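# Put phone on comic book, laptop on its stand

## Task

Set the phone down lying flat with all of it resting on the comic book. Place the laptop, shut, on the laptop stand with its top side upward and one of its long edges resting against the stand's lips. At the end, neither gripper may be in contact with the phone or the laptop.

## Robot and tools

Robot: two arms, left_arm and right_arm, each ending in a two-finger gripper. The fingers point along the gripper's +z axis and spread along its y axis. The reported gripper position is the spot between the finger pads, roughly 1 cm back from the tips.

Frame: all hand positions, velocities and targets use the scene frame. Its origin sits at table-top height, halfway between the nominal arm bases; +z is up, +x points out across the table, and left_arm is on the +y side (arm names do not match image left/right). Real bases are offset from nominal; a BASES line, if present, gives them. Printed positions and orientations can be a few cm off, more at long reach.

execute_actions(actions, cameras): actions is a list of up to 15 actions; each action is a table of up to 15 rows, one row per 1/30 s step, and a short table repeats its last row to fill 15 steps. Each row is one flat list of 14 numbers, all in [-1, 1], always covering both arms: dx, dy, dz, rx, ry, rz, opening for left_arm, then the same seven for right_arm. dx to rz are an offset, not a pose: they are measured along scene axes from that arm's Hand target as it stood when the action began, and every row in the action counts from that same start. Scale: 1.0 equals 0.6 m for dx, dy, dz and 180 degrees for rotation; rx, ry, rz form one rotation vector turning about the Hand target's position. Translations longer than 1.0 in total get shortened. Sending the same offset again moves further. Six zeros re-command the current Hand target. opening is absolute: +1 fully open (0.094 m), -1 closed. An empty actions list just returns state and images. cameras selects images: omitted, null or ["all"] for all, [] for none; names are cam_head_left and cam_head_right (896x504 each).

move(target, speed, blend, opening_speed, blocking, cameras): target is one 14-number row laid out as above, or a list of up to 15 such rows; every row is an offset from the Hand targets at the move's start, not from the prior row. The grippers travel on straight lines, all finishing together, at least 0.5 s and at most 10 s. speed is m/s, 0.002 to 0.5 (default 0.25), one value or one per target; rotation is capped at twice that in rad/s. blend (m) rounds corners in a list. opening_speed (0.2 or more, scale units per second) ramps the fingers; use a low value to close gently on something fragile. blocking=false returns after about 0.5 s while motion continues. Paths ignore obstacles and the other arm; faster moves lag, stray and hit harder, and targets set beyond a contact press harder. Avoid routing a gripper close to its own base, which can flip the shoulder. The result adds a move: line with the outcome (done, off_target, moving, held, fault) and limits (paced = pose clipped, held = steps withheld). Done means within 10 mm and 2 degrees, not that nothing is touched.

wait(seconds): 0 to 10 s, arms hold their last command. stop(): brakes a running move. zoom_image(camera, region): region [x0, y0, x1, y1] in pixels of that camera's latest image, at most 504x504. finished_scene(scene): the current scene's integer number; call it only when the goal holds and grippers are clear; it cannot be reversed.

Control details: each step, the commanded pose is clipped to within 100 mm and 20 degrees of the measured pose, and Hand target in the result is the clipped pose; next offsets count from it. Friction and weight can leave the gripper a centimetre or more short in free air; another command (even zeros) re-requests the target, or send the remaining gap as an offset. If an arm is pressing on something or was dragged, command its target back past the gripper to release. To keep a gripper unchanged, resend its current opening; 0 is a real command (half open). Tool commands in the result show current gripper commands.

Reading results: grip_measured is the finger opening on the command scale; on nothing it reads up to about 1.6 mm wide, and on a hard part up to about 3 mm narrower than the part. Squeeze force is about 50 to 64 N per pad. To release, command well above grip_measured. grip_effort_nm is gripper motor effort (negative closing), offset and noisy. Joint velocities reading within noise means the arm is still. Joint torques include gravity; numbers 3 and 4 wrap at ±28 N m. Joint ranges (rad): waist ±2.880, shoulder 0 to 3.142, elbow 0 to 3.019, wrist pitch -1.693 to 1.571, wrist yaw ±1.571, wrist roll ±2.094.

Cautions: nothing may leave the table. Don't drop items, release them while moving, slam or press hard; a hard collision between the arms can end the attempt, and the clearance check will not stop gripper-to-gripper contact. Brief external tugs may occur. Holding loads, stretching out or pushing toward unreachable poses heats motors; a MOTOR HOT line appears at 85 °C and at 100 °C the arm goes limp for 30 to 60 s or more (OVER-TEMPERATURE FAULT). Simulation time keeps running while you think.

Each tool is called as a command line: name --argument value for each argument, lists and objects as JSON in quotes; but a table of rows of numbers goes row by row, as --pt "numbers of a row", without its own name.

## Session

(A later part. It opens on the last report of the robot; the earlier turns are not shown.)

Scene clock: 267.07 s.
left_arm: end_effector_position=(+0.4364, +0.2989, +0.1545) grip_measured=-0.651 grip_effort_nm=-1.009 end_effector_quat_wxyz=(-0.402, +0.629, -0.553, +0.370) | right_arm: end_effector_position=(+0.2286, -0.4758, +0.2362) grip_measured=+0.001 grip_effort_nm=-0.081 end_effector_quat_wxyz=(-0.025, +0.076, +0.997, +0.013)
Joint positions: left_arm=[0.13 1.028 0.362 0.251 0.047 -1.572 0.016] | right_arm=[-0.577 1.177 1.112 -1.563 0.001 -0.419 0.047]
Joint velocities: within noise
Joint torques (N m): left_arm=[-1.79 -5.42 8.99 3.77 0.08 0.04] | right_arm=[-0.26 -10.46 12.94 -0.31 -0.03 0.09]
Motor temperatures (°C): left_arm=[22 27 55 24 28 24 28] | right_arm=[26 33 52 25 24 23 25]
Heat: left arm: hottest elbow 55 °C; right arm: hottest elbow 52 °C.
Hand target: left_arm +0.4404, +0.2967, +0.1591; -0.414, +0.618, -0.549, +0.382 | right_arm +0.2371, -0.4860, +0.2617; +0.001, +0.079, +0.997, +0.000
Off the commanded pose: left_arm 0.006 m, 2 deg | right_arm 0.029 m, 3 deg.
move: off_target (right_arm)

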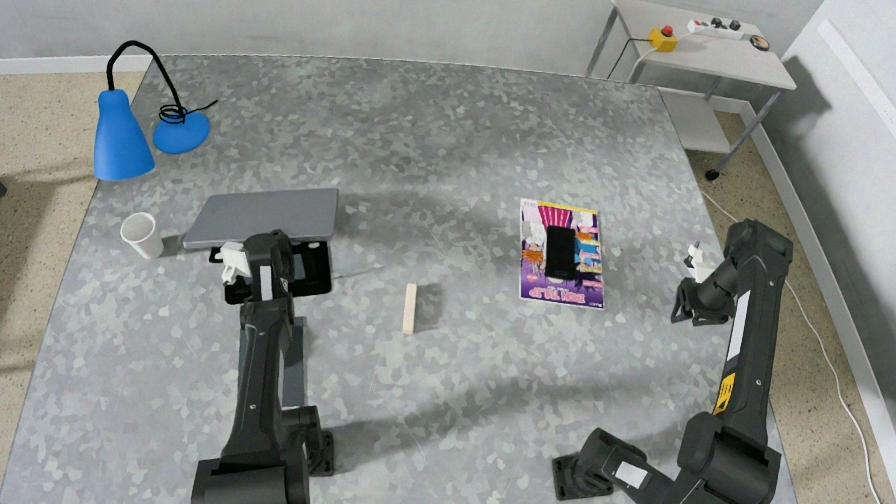

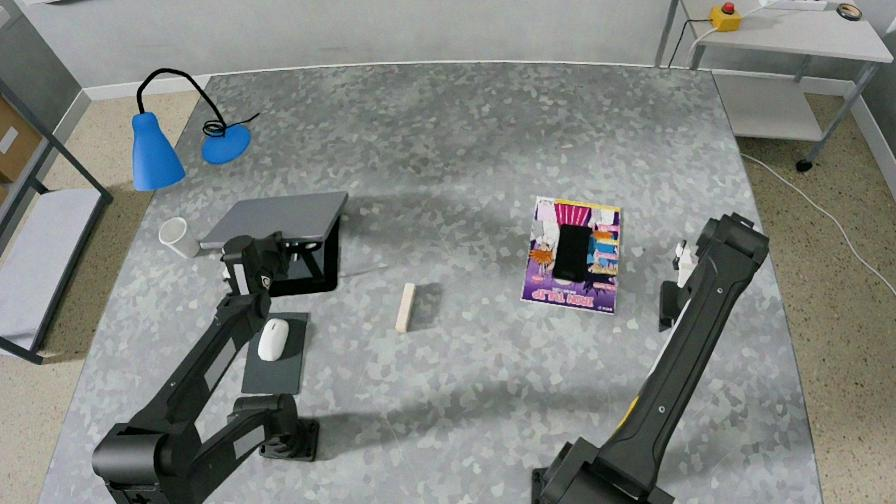

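move --pt "-0.022 0.0 0.012 -0.002 0.025 0 -0.95 0 0 0 0 0 0 0" --speed 0.05

zoom_image --camera "cam_head_left" --region '[120, 130, 360, 320]'

Scene clock: 270.83 s.
left_arm: end_effector_position=(+0.4233, +0.2964, +0.1518) grip_measured=-0.651 grip_effort_nm=-1.009 end_effector_quat_wxyz=(-0.381, +0.642, -0.564, +0.353) | right_arm: end_effector_position=(+0.2286, -0.4758, +0.2362) grip_measured=+0.001 grip_effort_nm=-0.081 end_effector_quat_wxyz=(-0.025, +0.076, +0.997, +0.013)
Joint positions: left_arm=[0.13 0.967 0.367 0.121 0.049 -1.571 0.016] | right_arm=[-0.577 1.177 1.112 -1.563 0.001 -0.419 0.047]
Joint velocities: within noise
Joint torques (N m): left_arm=[-0.97 -7.06 11.73 1.17 0.09 0.14] | right_arm=[-0.32 -10.46 12.92 -0.29 -0.05 0.08]
Motor temperatures (°C): left_arm=[22 27 54 24 28 24 29] | right_arm=[26 33 53 25 24 23 25]
Heat: left arm: hottest elbow 54 °C; right arm: hottest elbow 53 °C.
Hand target: left_arm +0.4273, +0.2967, +0.1665; -0.390, +0.634, -0.563, +0.359 | right_arm +0.2371, -0.4860, +0.2617; +0.001, +0.079, +0.997, +0.000
Off the commanded pose: left_arm 0.015 m, 2 deg | right_arm 0.029 m, 3 deg.
move: off_target (left_arm, right_arm)

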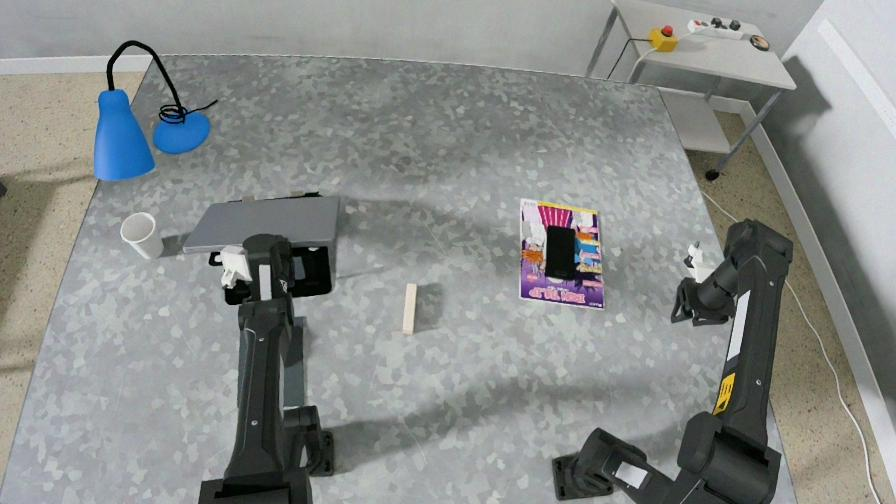

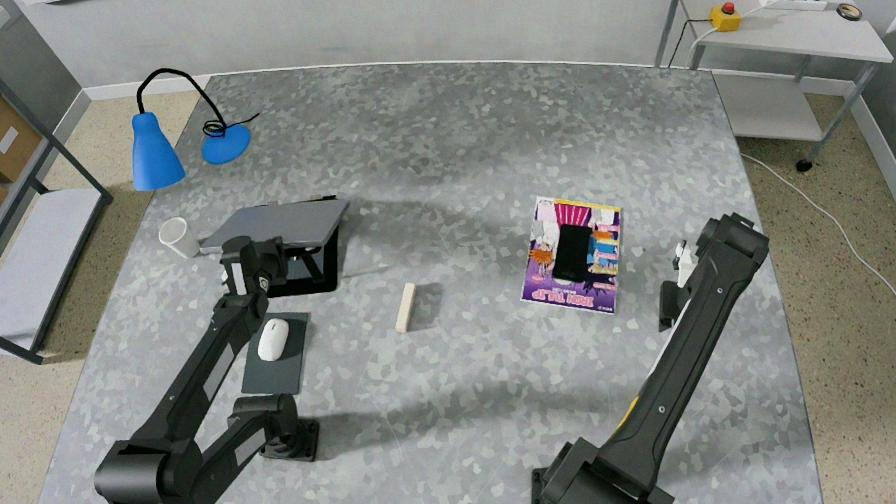

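Scaled by 2.100.

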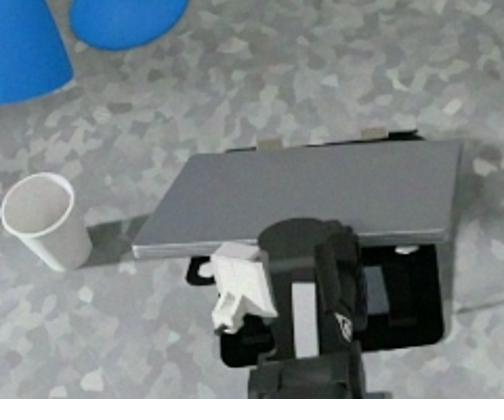

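move --pt "-0.004 0.0 -0.02 0.0 -0.008 0 -0.95 0 0 0 0 0 0 0" --pt "-0.004 0.0 -0.02 0.0 -0.008 0 -0.35 0 0 0 0 0 0 0" --speed 0.05 --opening_speed 0.25

zoom_image --camera "cam_head_left" --region '[120, 130, 360, 320]'

zoom_image --camera "cam_head_right" --region '[120, 130, 360, 320]'

Scene clock: 278.83 s.
left_arm: end_effector_position=(+0.4301, +0.2967, +0.1599) grip_measured=-0.353 grip_effort_nm=0.159 end_effector_quat_wxyz=(-0.399, +0.628, -0.558, +0.368) | right_arm: end_effector_position=(+0.2286, -0.4758, +0.2362) grip_measured=+0.001 grip_effort_nm=-0.085 end_effector_quat_wxyz=(-0.025, +0.076, +0.997, +0.013)
Joint positions: left_arm=[0.13 0.983 0.362 0.197 0.054 -1.566 0.03] | right_arm=[-0.577 1.177 1.112 -1.563 0.001 -0.419 0.047]
Joint velocities: within noise
Joint torques (N m): left_arm=[-1.85 -5.71 8.51 1.92 0.06 0.08] | right_arm=[-0.32 -10.52 12.92 -0.28 -0.04 0.09]
Motor temperatures (°C): left_arm=[22 26 52 24 28 24 28] | right_arm=[26 33 53 25 24 23 25]
Heat: left arm: hottest elbow 52 °C; right arm: hottest elbow 53 °C.
Hand target: left_arm +0.4249, +0.2967, +0.1544; -0.397, +0.629, -0.559, +0.367 | right_arm +0.2371, -0.4860, +0.2617; +0.001, +0.079, +0.997, +0.000
Off the commanded pose: left_arm 0.008 m, 0 deg | right_arm 0.029 m, 3 deg.
move: off_target (right_arm)

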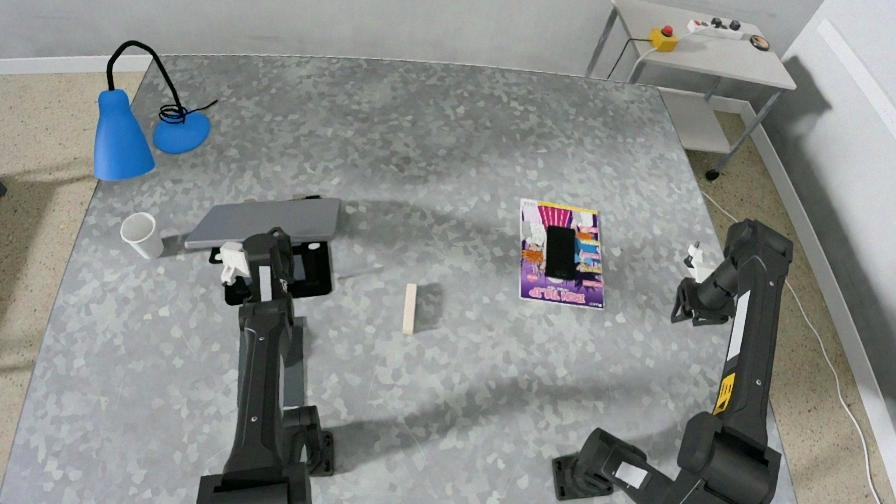

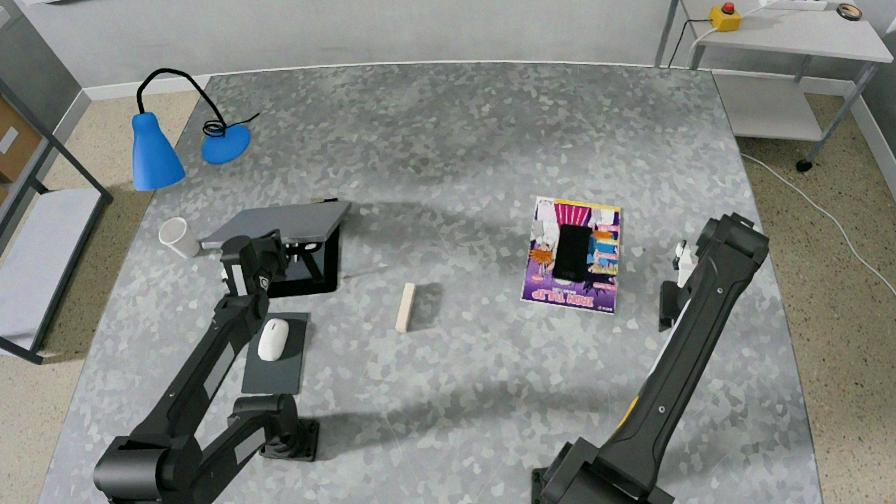

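Scaled by 2.100.

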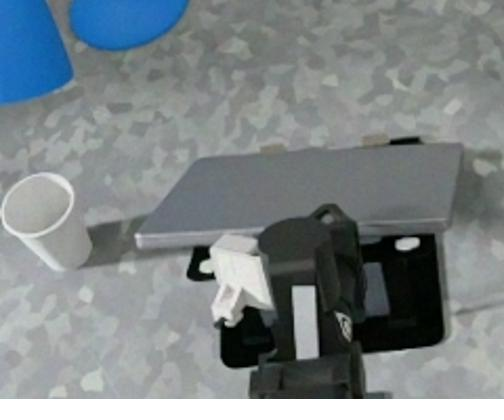

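Scaled by 2.100.

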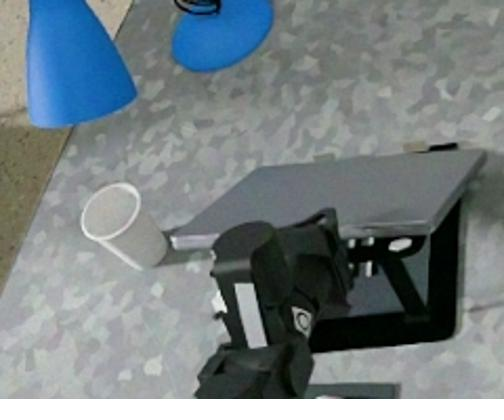

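move --pt "0 0 0.003 0 0 0 -0.2 0 0 0 0 0 0 0" --pt "-0.15 -0.02 0.055 0 0 0 -0.2 0 0 0 0 0 0 0" --speed 0.06 --opening_speed 0.3

zoom_image --camera "cam_head_left" --region '[160, 170, 360, 320]'

zoom_image --camera "cam_head_right" --region '[170, 170, 370, 320]'

Scene clock: 284.70 s.
left_arm: end_effector_position=(+0.3383, +0.2812, +0.1914) grip_measured=-0.202 grip_effort_nm=0.125 end_effector_quat_wxyz=(-0.396, +0.627, -0.559, +0.372) | right_arm: end_effector_position=(+0.2286, -0.4758, +0.2362) grip_measured=+0.001 grip_effort_nm=-0.081 end_effector_quat_wxyz=(-0.025, +0.076, +0.997, +0.013)
Joint positions: left_arm=[0.135 0.444 0.28 -0.26 0.069 -1.566 0.037] | right_arm=[-0.577 1.177 1.112 -1.563 0.001 -0.419 0.047]
Joint velocities: within noise
Joint torques (N m): left_arm=[0.15 -1.38 10.85 1.59 0.08 0.14] | right_arm=[-0.32 -10.4 12.94 -0.29 -0.04 0.08]
Motor temperatures (°C): left_arm=[22 26 51 24 28 24 28] | right_arm=[26 33 53 25 24 23 25]
Heat: left arm: hottest elbow 51 °C; right arm: hottest elbow 53 °C.
Hand target: left_arm +0.3349, +0.2848, +0.1875; -0.397, +0.629, -0.558, +0.367 | right_arm +0.2371, -0.4860, +0.2617; +0.001, +0.079, +0.997, +0.000
Off the commanded pose: left_arm 0.006 m, 1 deg | right_arm 0.029 m, 3 deg.
move: off_target (right_arm)

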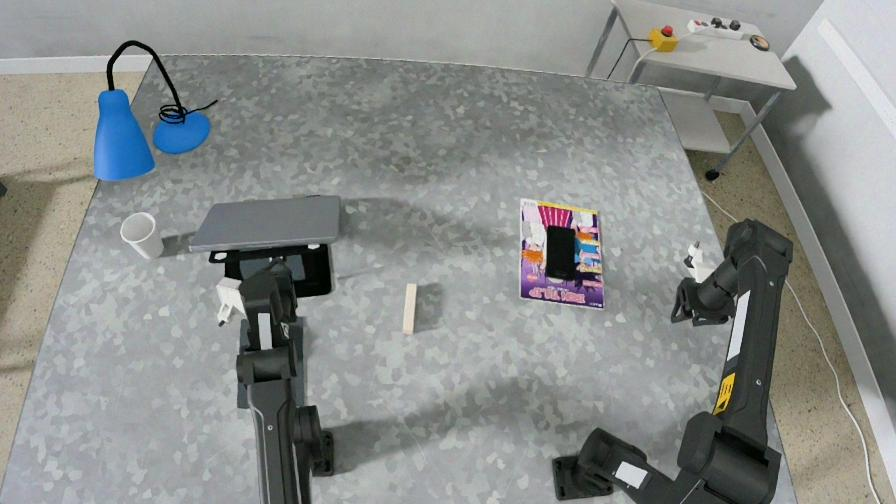

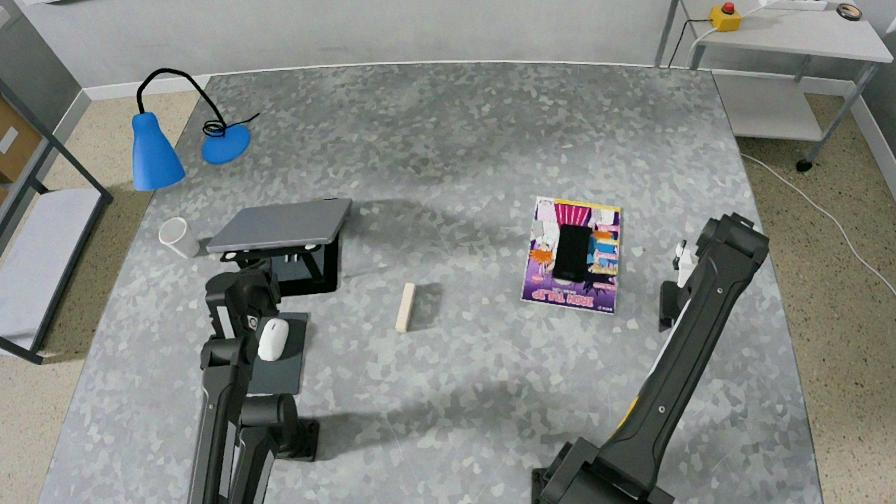

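Scaled by 2.520.

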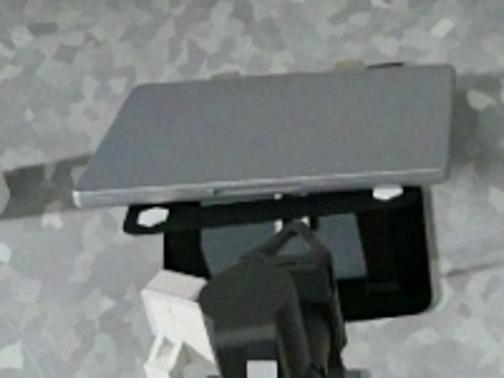

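Scaled by 2.520.

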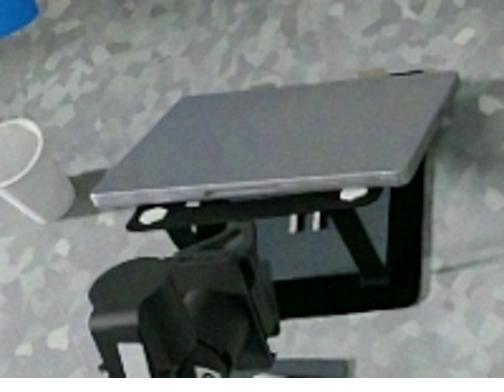

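move --pt "-0.045 -0.14 0.06 0.13 0.352 -0.254 -1 0 0 0 0 0 0 0" --pt "-0.005 -0.14 -0.1 0.13 0.352 -0.254 -1 0 0 0 0 0 0 0" --speed 0.15 --blend 0.02

zoom_image --camera "cam_head_left" --region '[160, 170, 360, 320]'

zoom_image --camera "cam_head_right" --region '[170, 170, 370, 320]'

Scene clock: 297.67 s.
left_arm: end_effector_position=(+0.3312, +0.2018, +0.1310) grip_measured=-0.987 grip_effort_nm=-0.696 end_effector_quat_wxyz=(+0.000, -0.390, +0.921, -0.001) | right_arm: end_effector_position=(+0.2286, -0.4758, +0.2362) grip_measured=+0.001 grip_effort_nm=-0.085 end_effector_quat_wxyz=(-0.025, +0.076, +0.997, +0.013)
Joint positions: left_arm=[-0.162 1.19 0.841 -1.221 0.001 -0.935 0.001] | right_arm=[-0.577 1.177 1.112 -1.563 0.001 -0.419 0.047]
Joint velocities: within noise
Joint torques (N m): left_arm=[-2.08 -7.47 9.2 0.91 -0.15 0.12] | right_arm=[-0.38 -10.46 12.92 -0.27 -0.04 0.08]
Motor temperatures (°C): left_arm=[22 26 50 24 28 24 28] | right_arm=[26 33 53 25 24 23 25]
Heat: left arm: hottest elbow 50 °C; right arm: hottest elbow 53 °C.
Hand target: left_arm +0.3318, +0.2007, +0.1274; +0.001, -0.384, +0.924, +0.001 | right_arm +0.2371, -0.4860, +0.2617; +0.001, +0.079, +0.997, +0.000
Off the commanded pose: left_arm 0.004 m, 1 deg | right_arm 0.029 m, 3 deg.
move: off_target (right_arm)

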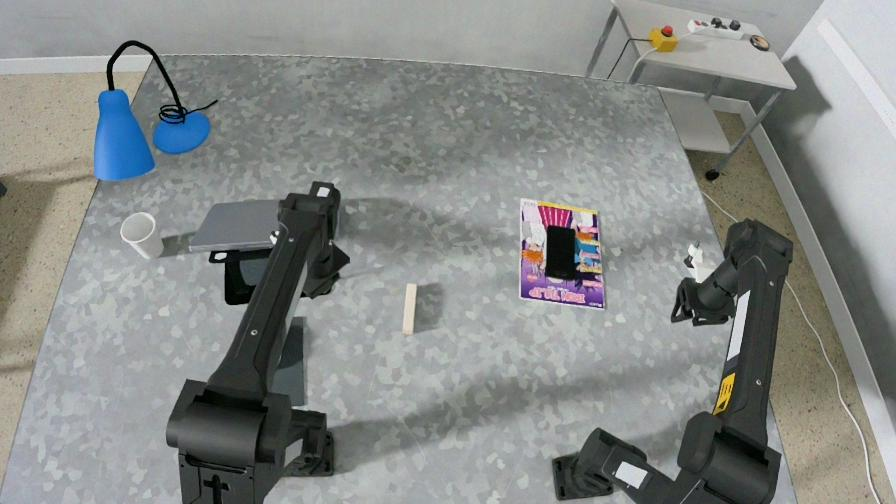

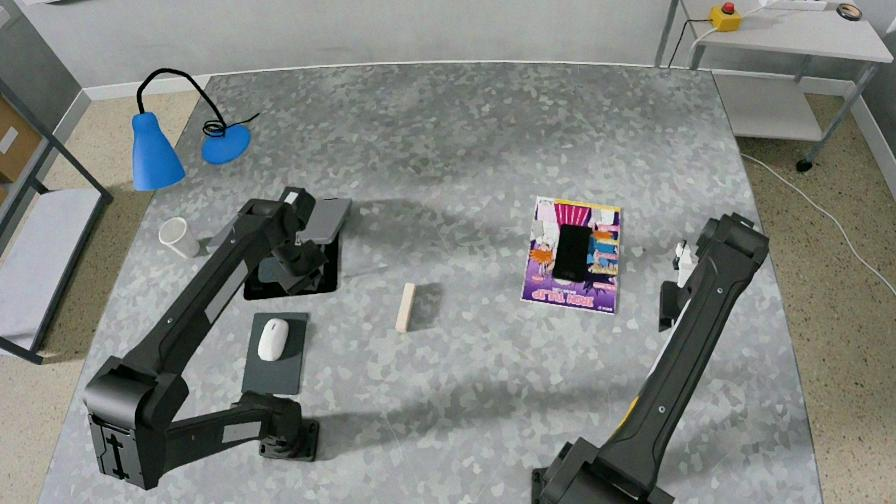

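Scaled by 2.520.

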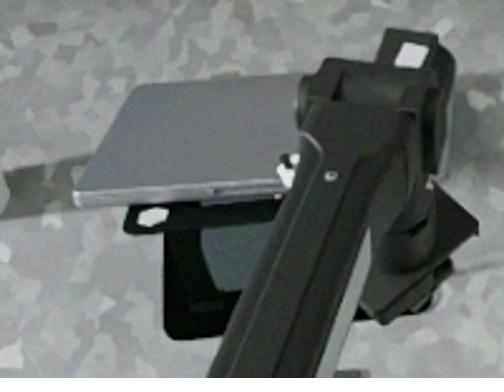

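Scaled by 2.520.

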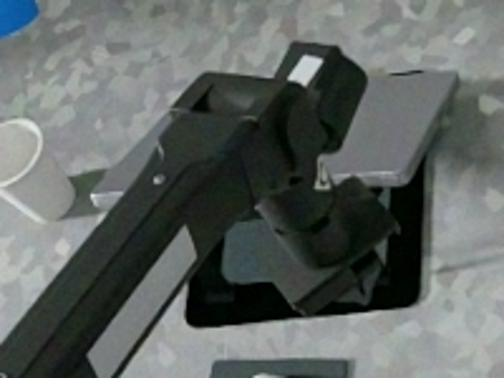

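move --pt "0.0 -0.04 -0.005 0 0 0 -1 0 0 0 0 0 0 0" --pt "0.06 -0.04 -0.005 0 0 0 -1 0 0 0 0 0 0 0" --speed 0.05

zoom_image --camera "cam_head_left" --region '[160, 170, 360, 320]'

zoom_image --camera "cam_head_right" --region '[170, 170, 370, 320]'

Scene clock: 302.03 s.
left_arm: end_effector_position=(+0.3391, +0.1800, +0.1068) grip_measured=-0.987 grip_effort_nm=-0.701 end_effector_quat_wxyz=(-0.025, -0.382, +0.924, +0.017) | right_arm: end_effector_position=(+0.2286, -0.4758, +0.2362) grip_measured=+0.001 grip_effort_nm=-0.081 end_effector_quat_wxyz=(-0.025, +0.076, +0.997, +0.013)
Joint positions: left_arm=[-0.228 1.293 0.858 -1.196 0.001 -0.984 0.001] | right_arm=[-0.577 1.177 1.112 -1.563 0.001 -0.419 0.047]
Joint velocities: within noise
Joint torques (N m): left_arm=[-0.79 -8.29 14.9 0.75 -0.17 0.04] | right_arm=[-0.32 -10.46 12.96 -0.31 -0.03 0.09]
Motor temperatures (°C): left_arm=[22 26 49 24 28 24 28] | right_arm=[26 33 53 25 24 23 25]
Heat: left arm: hottest elbow 49 °C; right arm: hottest elbow 53 °C.
Hand target: left_arm +0.3679, +0.1768, +0.1244; +0.001, -0.384, +0.923, +0.000 | right_arm +0.2371, -0.4860, +0.2617; +0.001, +0.079, +0.997, +0.000
Off the commanded pose: left_arm 0.034 m, 4 deg | right_arm 0.029 m, 3 deg.
move: off_target (left_arm, right_arm)

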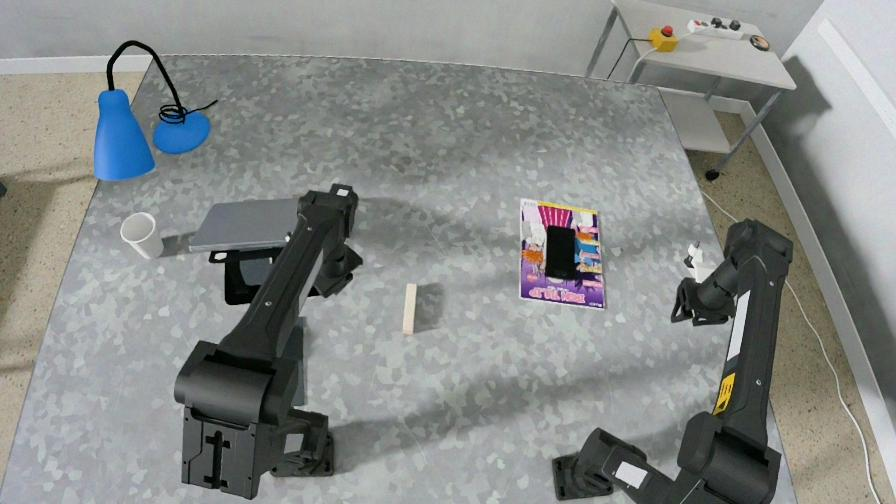

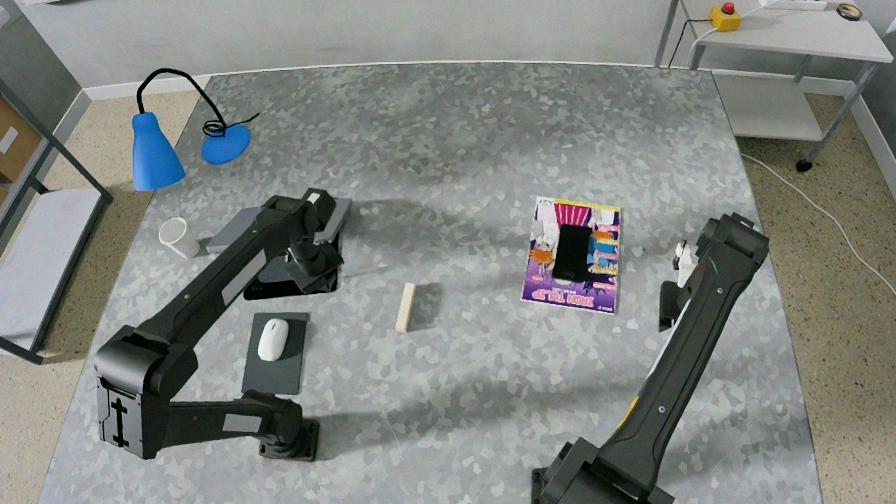

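Scaled by 2.520.

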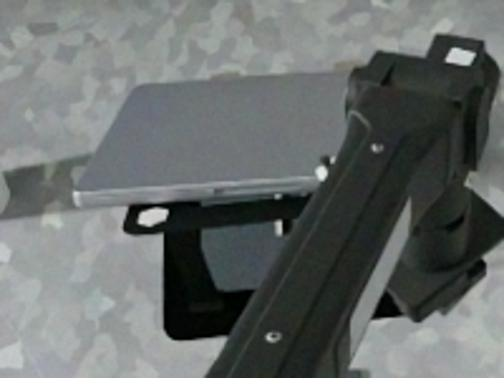

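Scaled by 2.520.

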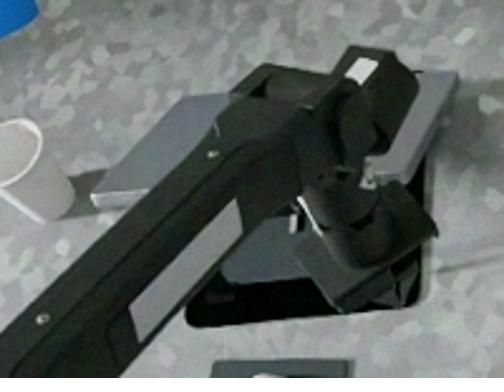

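move --target '[0.04,0,0.01,0,0,0,-1,0,0,0,0,0,0,0]' --speed 0.04

zoom_image --camera "cam_head_left" --region '[160, 170, 360, 320]'

zoom_image --camera "cam_head_right" --region '[170, 170, 370, 320]'

Scene clock: 305.87 s.
left_arm: end_effector_position=(+0.3652, +0.1762, +0.1122) grip_measured=-0.987 grip_effort_nm=-0.696 end_effector_quat_wxyz=(-0.021, -0.381, +0.924, +0.014) | right_arm: end_effector_position=(+0.2286, -0.4758, +0.2362) grip_measured=+0.001 grip_effort_nm=-0.081 end_effector_quat_wxyz=(-0.025, +0.076, +0.997, +0.013)
Joint positions: left_arm=[-0.224 1.35 0.926 -1.196 0 -0.978 0.001] | right_arm=[-0.577 1.177 1.112 -1.563 0.001 -0.419 0.047]
Joint velocities: within noise
Joint torques (N m): left_arm=[0.21 -9.88 14.94 0.02 -0.21 0.11] | right_arm=[-0.38 -10.4 12.94 -0.28 -0.03 0.09]
Motor temperatures (°C): left_arm=[22 26 50 24 28 24 28] | right_arm=[26 33 53 25 24 23 25]
Heat: left arm: hottest elbow 50 °C; right arm: hottest elbow 53 °C.
Hand target: left_arm +0.3918, +0.1767, +0.1303; +0.001, -0.383, +0.924, +0.001 | right_arm +0.2371, -0.4860, +0.2617; +0.001, +0.079, +0.997, +0.000
Off the commanded pose: left_arm 0.032 m, 3 deg | right_arm 0.029 m, 3 deg.
move: off_target (left_arm, right_arm)

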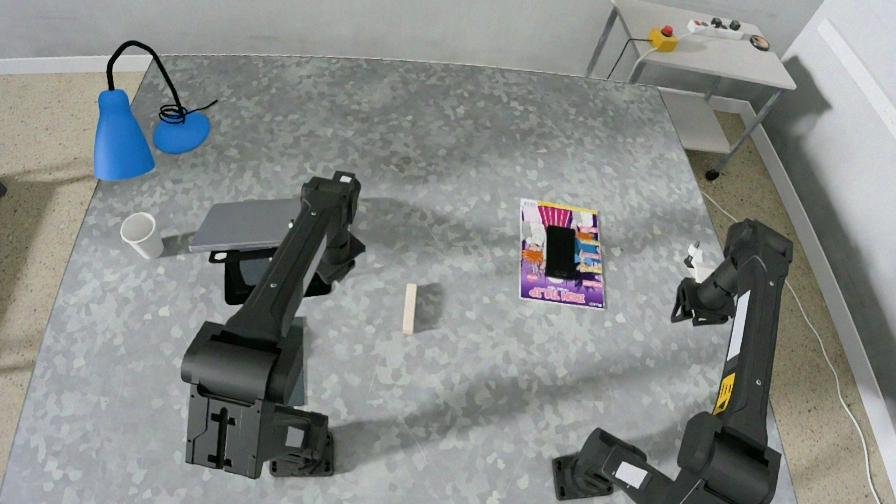

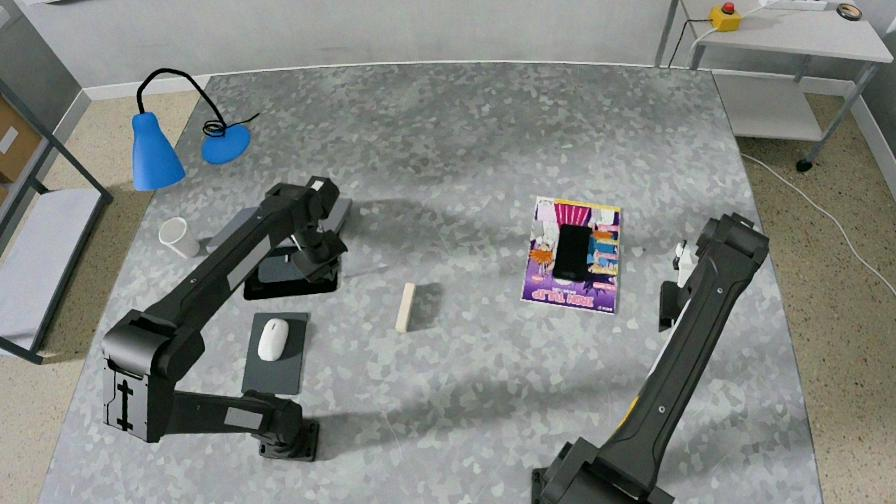

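Scaled by 2.520.

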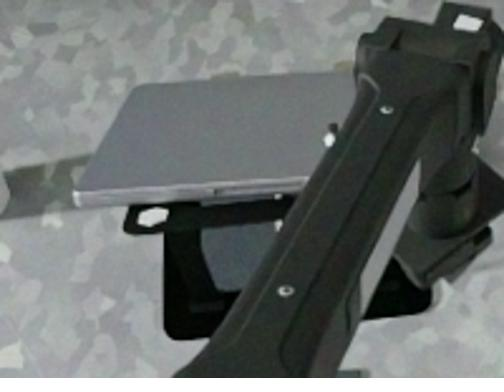

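Scaled by 2.520.

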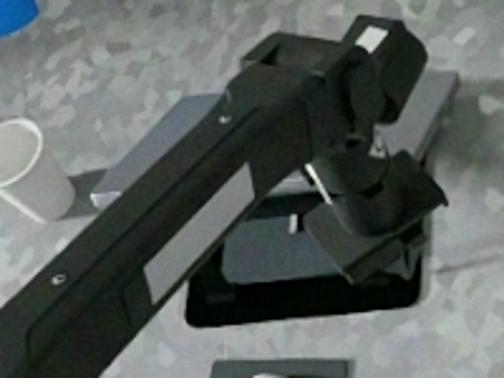

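move --target '[0.035,0,0.005,0,0,0,-1,0,0,0,0,0,0,0]' --speed 0.04

zoom_image --camera "cam_head_left" --region '[160, 170, 360, 320]'

zoom_image --camera "cam_head_right" --region '[170, 170, 370, 320]'

Scene clock: 308.83 s.
left_arm: end_effector_position=(+0.3880, +0.1754, +0.1149) grip_measured=-0.987 grip_effort_nm=-0.696 end_effector_quat_wxyz=(-0.018, -0.382, +0.924, +0.012) | right_arm: end_effector_position=(+0.2286, -0.4758, +0.2362) grip_measured=+0.001 grip_effort_nm=-0.081 end_effector_quat_wxyz=(-0.025, +0.076, +0.997, +0.013)
Joint positions: left_arm=[-0.214 1.401 0.984 -1.196 -0.001 -0.969 0.001] | right_arm=[-0.577 1.177 1.112 -1.563 0.001 -0.419 0.047]
Joint velocities: within noise
Joint torques (N m): left_arm=[-0.03 -10.75 15.15 -0.05 -0.16 0.1] | right_arm=[-0.38 -10.52 12.93 -0.27 -0.04 0.08]
Motor temperatures (°C): left_arm=[22 26 50 24 27 24 28] | right_arm=[26 33 53 25 24 23 25]
Heat: left arm: hottest elbow 50 °C; right arm: hottest elbow 53 °C.
Hand target: left_arm +0.4128, +0.1767, +0.1334; +0.001, -0.384, +0.924, +0.001 | right_arm +0.2371, -0.4860, +0.2617; +0.001, +0.079, +0.997, +0.000
Off the commanded pose: left_arm 0.031 m, 2 deg | right_arm 0.029 m, 3 deg.
move: off_target (left_arm, right_arm)

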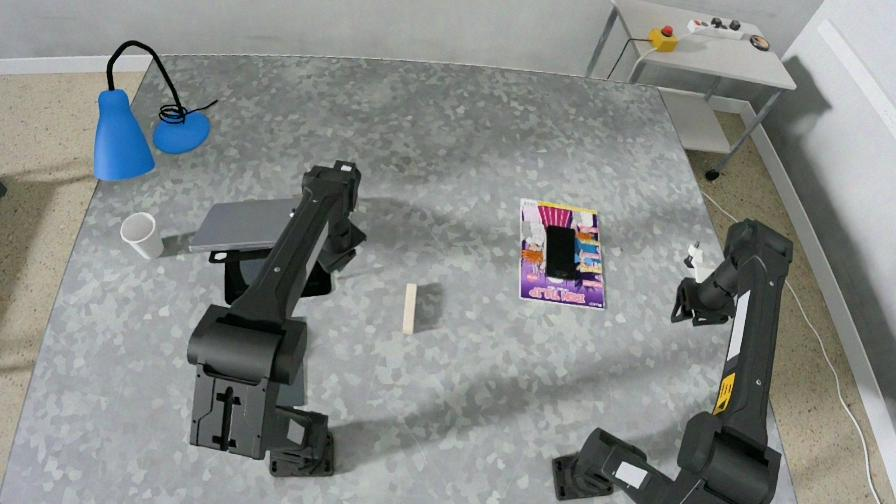

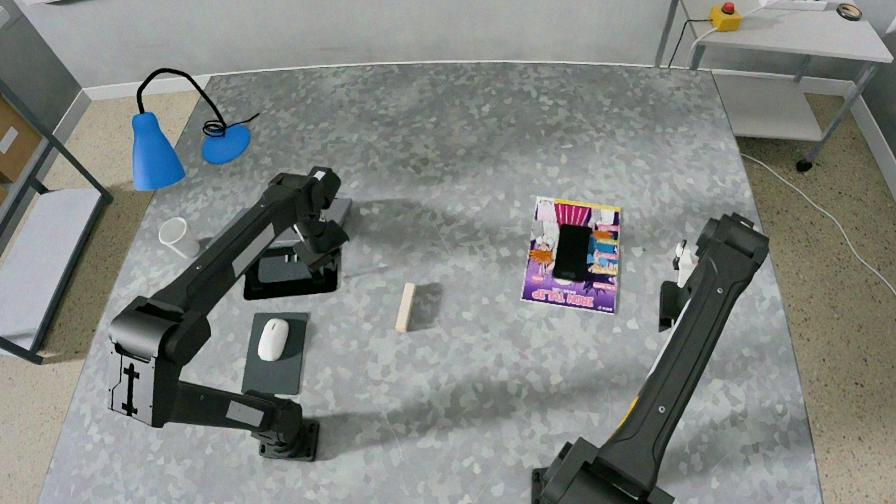

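Scaled by 2.520.

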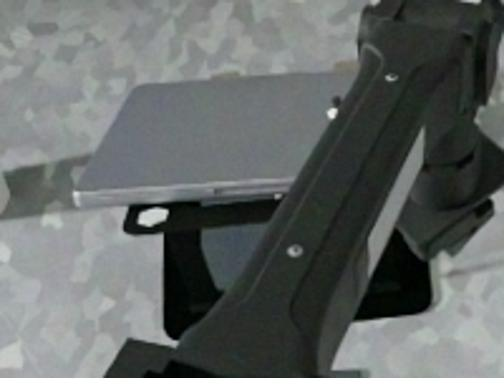

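Scaled by 2.520.

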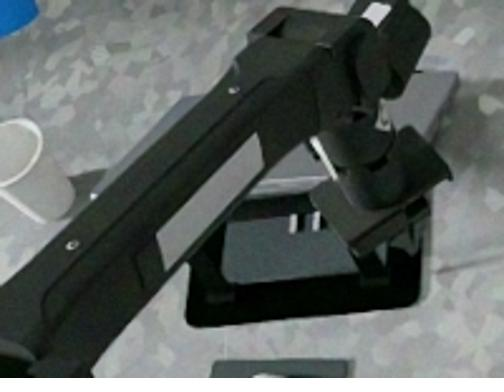

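move --target '[0.035,0,0.005,0,0,0,-1,0,0,0,0,0,0,0]' --speed 0.04

zoom_image --camera "cam_head_left" --region '[160, 170, 360, 320]'

zoom_image --camera "cam_head_right" --region '[170, 170, 370, 320]'

Scene clock: 312.57 s.
left_arm: end_effector_position=(+0.4078, +0.1749, +0.1181) grip_measured=-0.987 grip_effort_nm=-0.696 end_effector_quat_wxyz=(-0.019, -0.381, +0.924, +0.012) | right_arm: end_effector_position=(+0.2286, -0.4758, +0.2362) grip_measured=+0.001 grip_effort_nm=-0.081 end_effector_quat_wxyz=(-0.025, +0.076, +0.997, +0.013)
Joint positions: left_arm=[-0.206 1.449 1.043 -1.209 -0.001 -0.959 0.001] | right_arm=[-0.577 1.177 1.112 -1.563 0.001 -0.419 0.047]
Joint velocities: within noise
Joint torques (N m): left_arm=[-0.26 -11.05 15.39 -0.06 -0.23 0.11] | right_arm=[-0.38 -10.46 12.93 -0.28 -0.04 0.09]
Motor temperatures (°C): left_arm=[22 26 49 24 27 24 28] | right_arm=[26 33 53 25 24 23 25]
Heat: left arm: hottest elbow 49 °C; right arm: hottest elbow 53 °C.
Hand target: left_arm +0.4339, +0.1767, +0.1364; +0.001, -0.384, +0.924, +0.001 | right_arm +0.2371, -0.4860, +0.2617; +0.001, +0.079, +0.997, +0.000
Off the commanded pose: left_arm 0.032 m, 3 deg | right_arm 0.029 m, 3 deg.
move: off_target (left_arm, right_arm)

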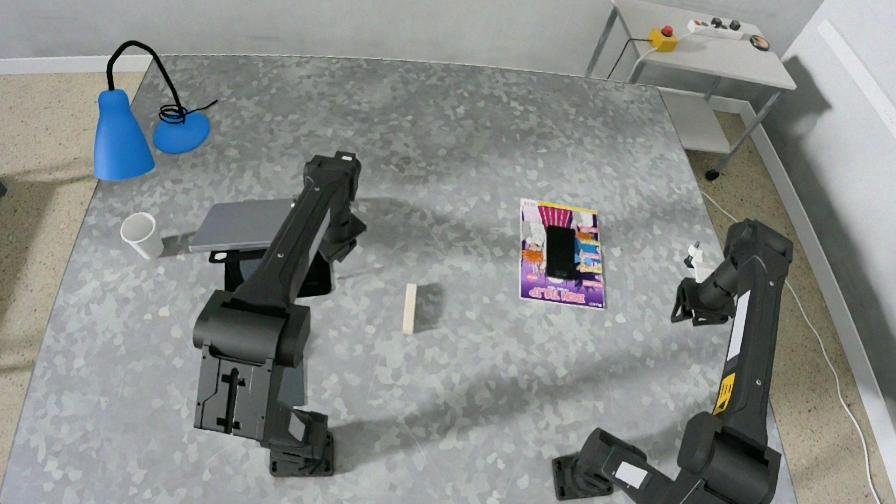

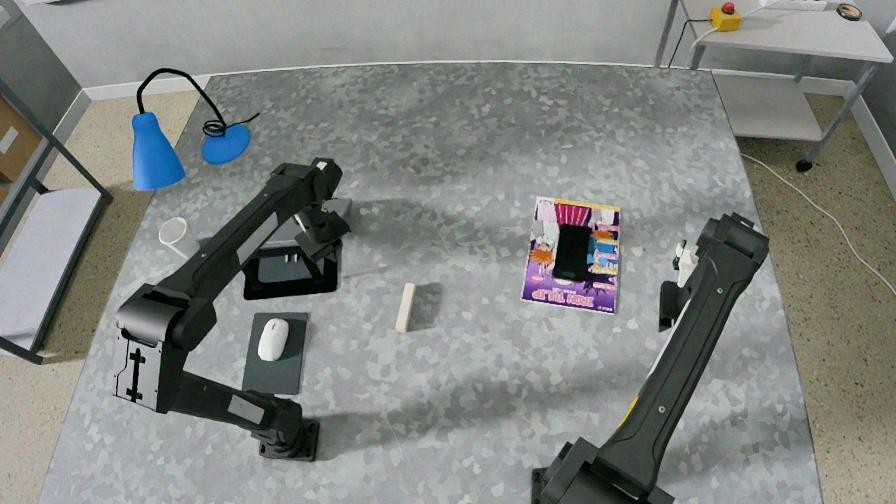

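Scaled by 2.520.

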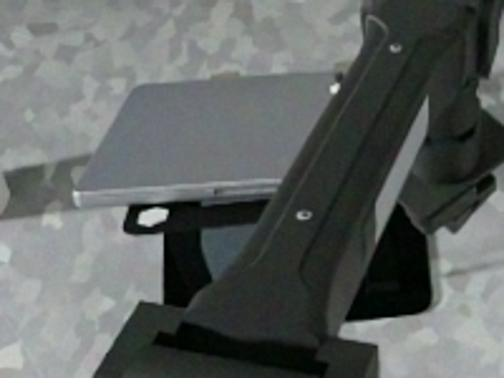

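Scaled by 2.520.

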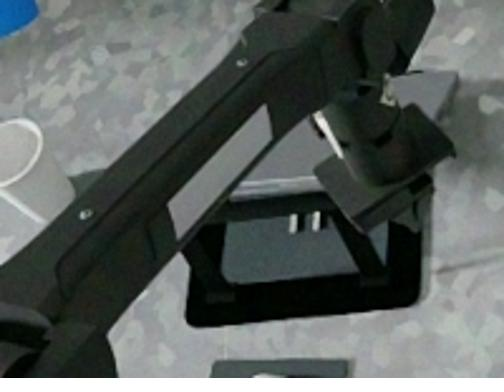

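move --target '[0.03,0,0.002,0,0,0,-1,0,0,0,0,0,0,0]' --speed 0.04

zoom_image --camera "cam_head_left" --region '[160, 170, 360, 320]'

zoom_image --camera "cam_head_right" --region '[170, 170, 370, 320]'

Scene clock: 319.37 s.
left_arm: end_effector_position=(+0.4219, +0.1727, +0.1182) grip_measured=-0.987 grip_effort_nm=-0.696 end_effector_quat_wxyz=(-0.023, -0.378, +0.925, +0.015) | right_arm: end_effector_position=(+0.2286, -0.4758, +0.2362) grip_measured=+0.001 grip_effort_nm=-0.081 end_effector_quat_wxyz=(-0.025, +0.076, +0.997, +0.013)
Joint positions: left_arm=[-0.205 1.491 1.088 -1.222 -0.001 -0.952 0.001] | right_arm=[-0.577 1.177 1.112 -1.563 0.001 -0.419 0.047]
Joint velocities: within noise
Joint torques (N m): left_arm=[-0.09 -12.04 15.9 0.21 -0.16 0.15] | right_arm=[-0.44 -10.46 12.94 -0.34 -0.04 0.09]
Motor temperatures (°C): left_arm=[22 26 50 24 27 24 28] | right_arm=[26 33 53 25 24 23 25]
Heat: left arm: hottest elbow 50 °C; right arm: hottest elbow 53 °C.
Hand target: left_arm +0.4518, +0.1768, +0.1376; +0.001, -0.384, +0.923, +0.001 | right_arm +0.2371, -0.4860, +0.2617; +0.001, +0.079, +0.997, +0.000
Off the commanded pose: left_arm 0.036 m, 3 deg | right_arm 0.029 m, 3 deg.
move: off_target (left_arm, right_arm)

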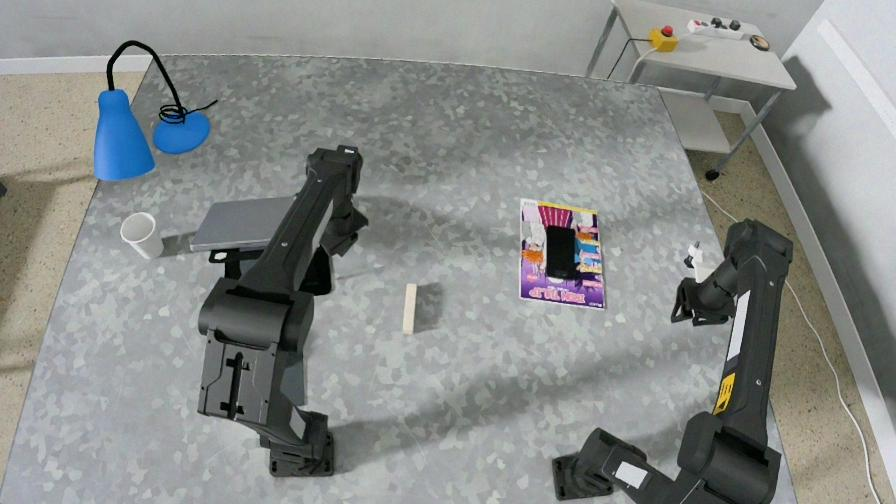

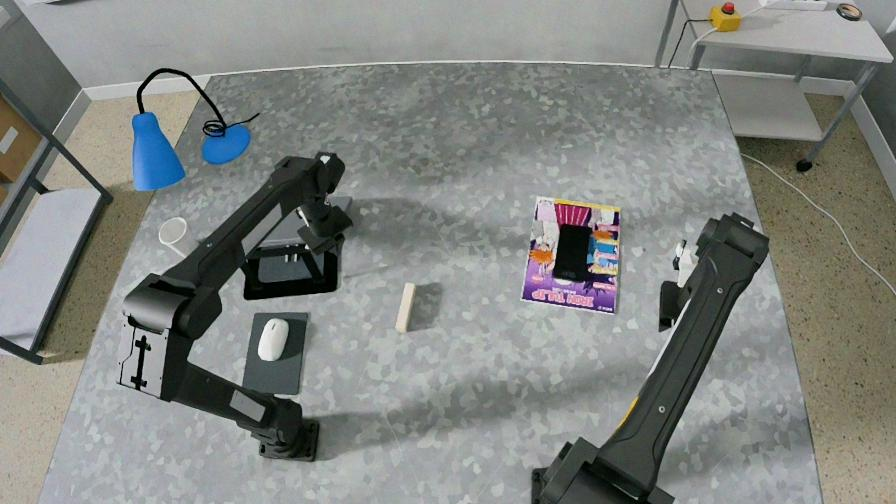

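Scaled by 2.520.

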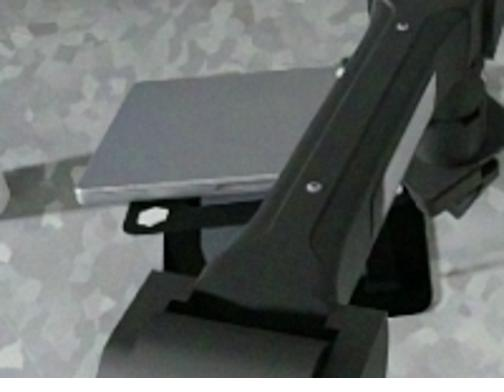

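Scaled by 2.520.

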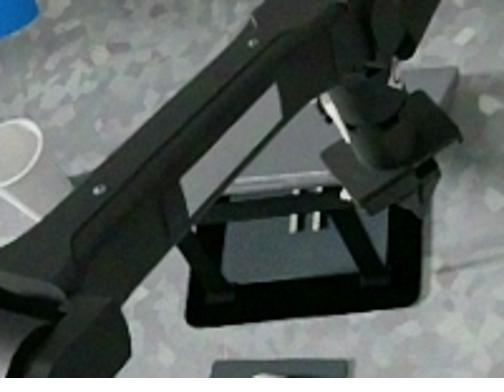

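move --pt "-0.14 0 0.0 0 0 0 -1 0 0 0 0 0 0 0" --pt "-0.25 -0.05 0.15 0 0 0 -1 0 0 0 0 0 0 0" --speed 0.15 --blend 0.02

zoom_image --camera "cam_head_left" --region '[160, 170, 360, 320]'

zoom_image --camera "cam_head_right" --region '[170, 170, 370, 320]'

Scene clock: 324.80 s.
left_arm: end_effector_position=(+0.2895, +0.1553, +0.2027) grip_measured=-0.987 grip_effort_nm=-0.691 end_effector_quat_wxyz=(-0.022, -0.385, +0.922, +0.019) | right_arm: end_effector_position=(+0.2286, -0.4758, +0.2362) grip_measured=+0.001 grip_effort_nm=-0.081 end_effector_quat_wxyz=(-0.025, +0.076, +0.997, +0.013)
Joint positions: left_arm=[-0.353 1.095 0.964 -1.497 -0.001 -1.116 0.001] | right_arm=[-0.577 1.177 1.112 -1.563 0.001 -0.419 0.047]
Joint velocities: within noise
Joint torques (N m): left_arm=[-2.37 -7.88 15.25 -0.1 -0.16 -0.1] | right_arm=[-0.38 -10.46 12.94 -0.28 -0.04 0.09]
Motor temperatures (°C): left_arm=[22 26 50 24 27 24 28] | right_arm=[26 33 53 25 24 23 25]
Heat: left arm: hottest elbow 50 °C; right arm: hottest elbow 53 °C.
Hand target: left_arm +0.3019, +0.1467, +0.2276; +0.001, -0.383, +0.924, +0.000 | right_arm +0.2371, -0.4860, +0.2617; +0.001, +0.079, +0.997, +0.000
Off the commanded pose: left_arm 0.029 m, 3 deg | right_arm 0.029 m, 3 deg.
move: off_target (left_arm, right_arm)

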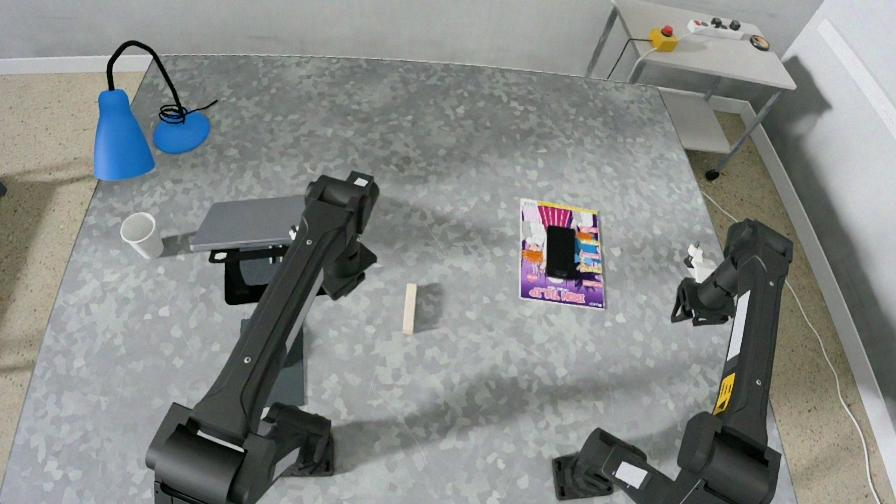

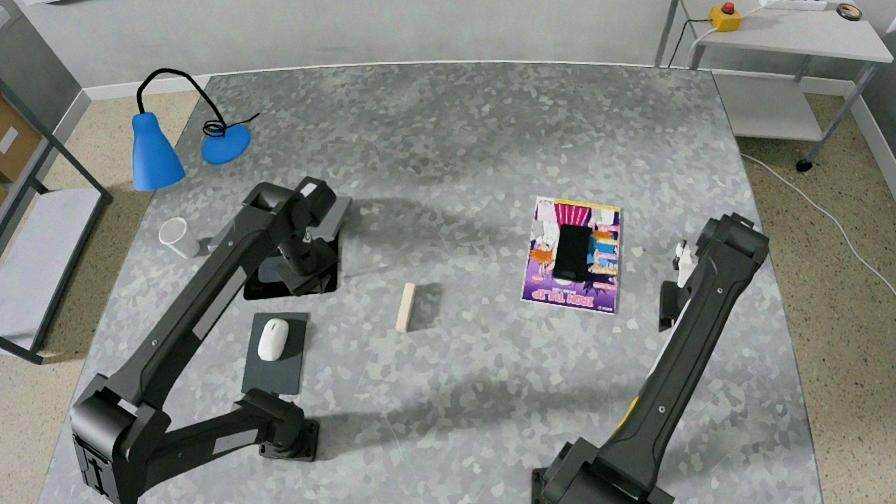

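Scaled by 2.520.

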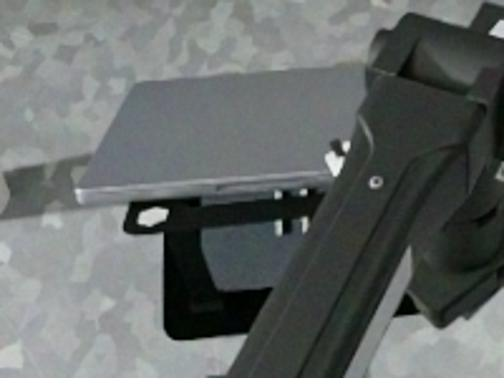

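Scaled by 2.520.

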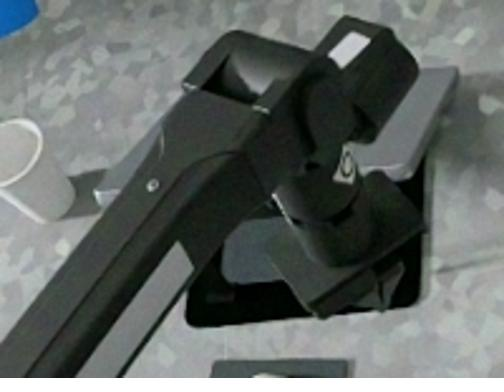

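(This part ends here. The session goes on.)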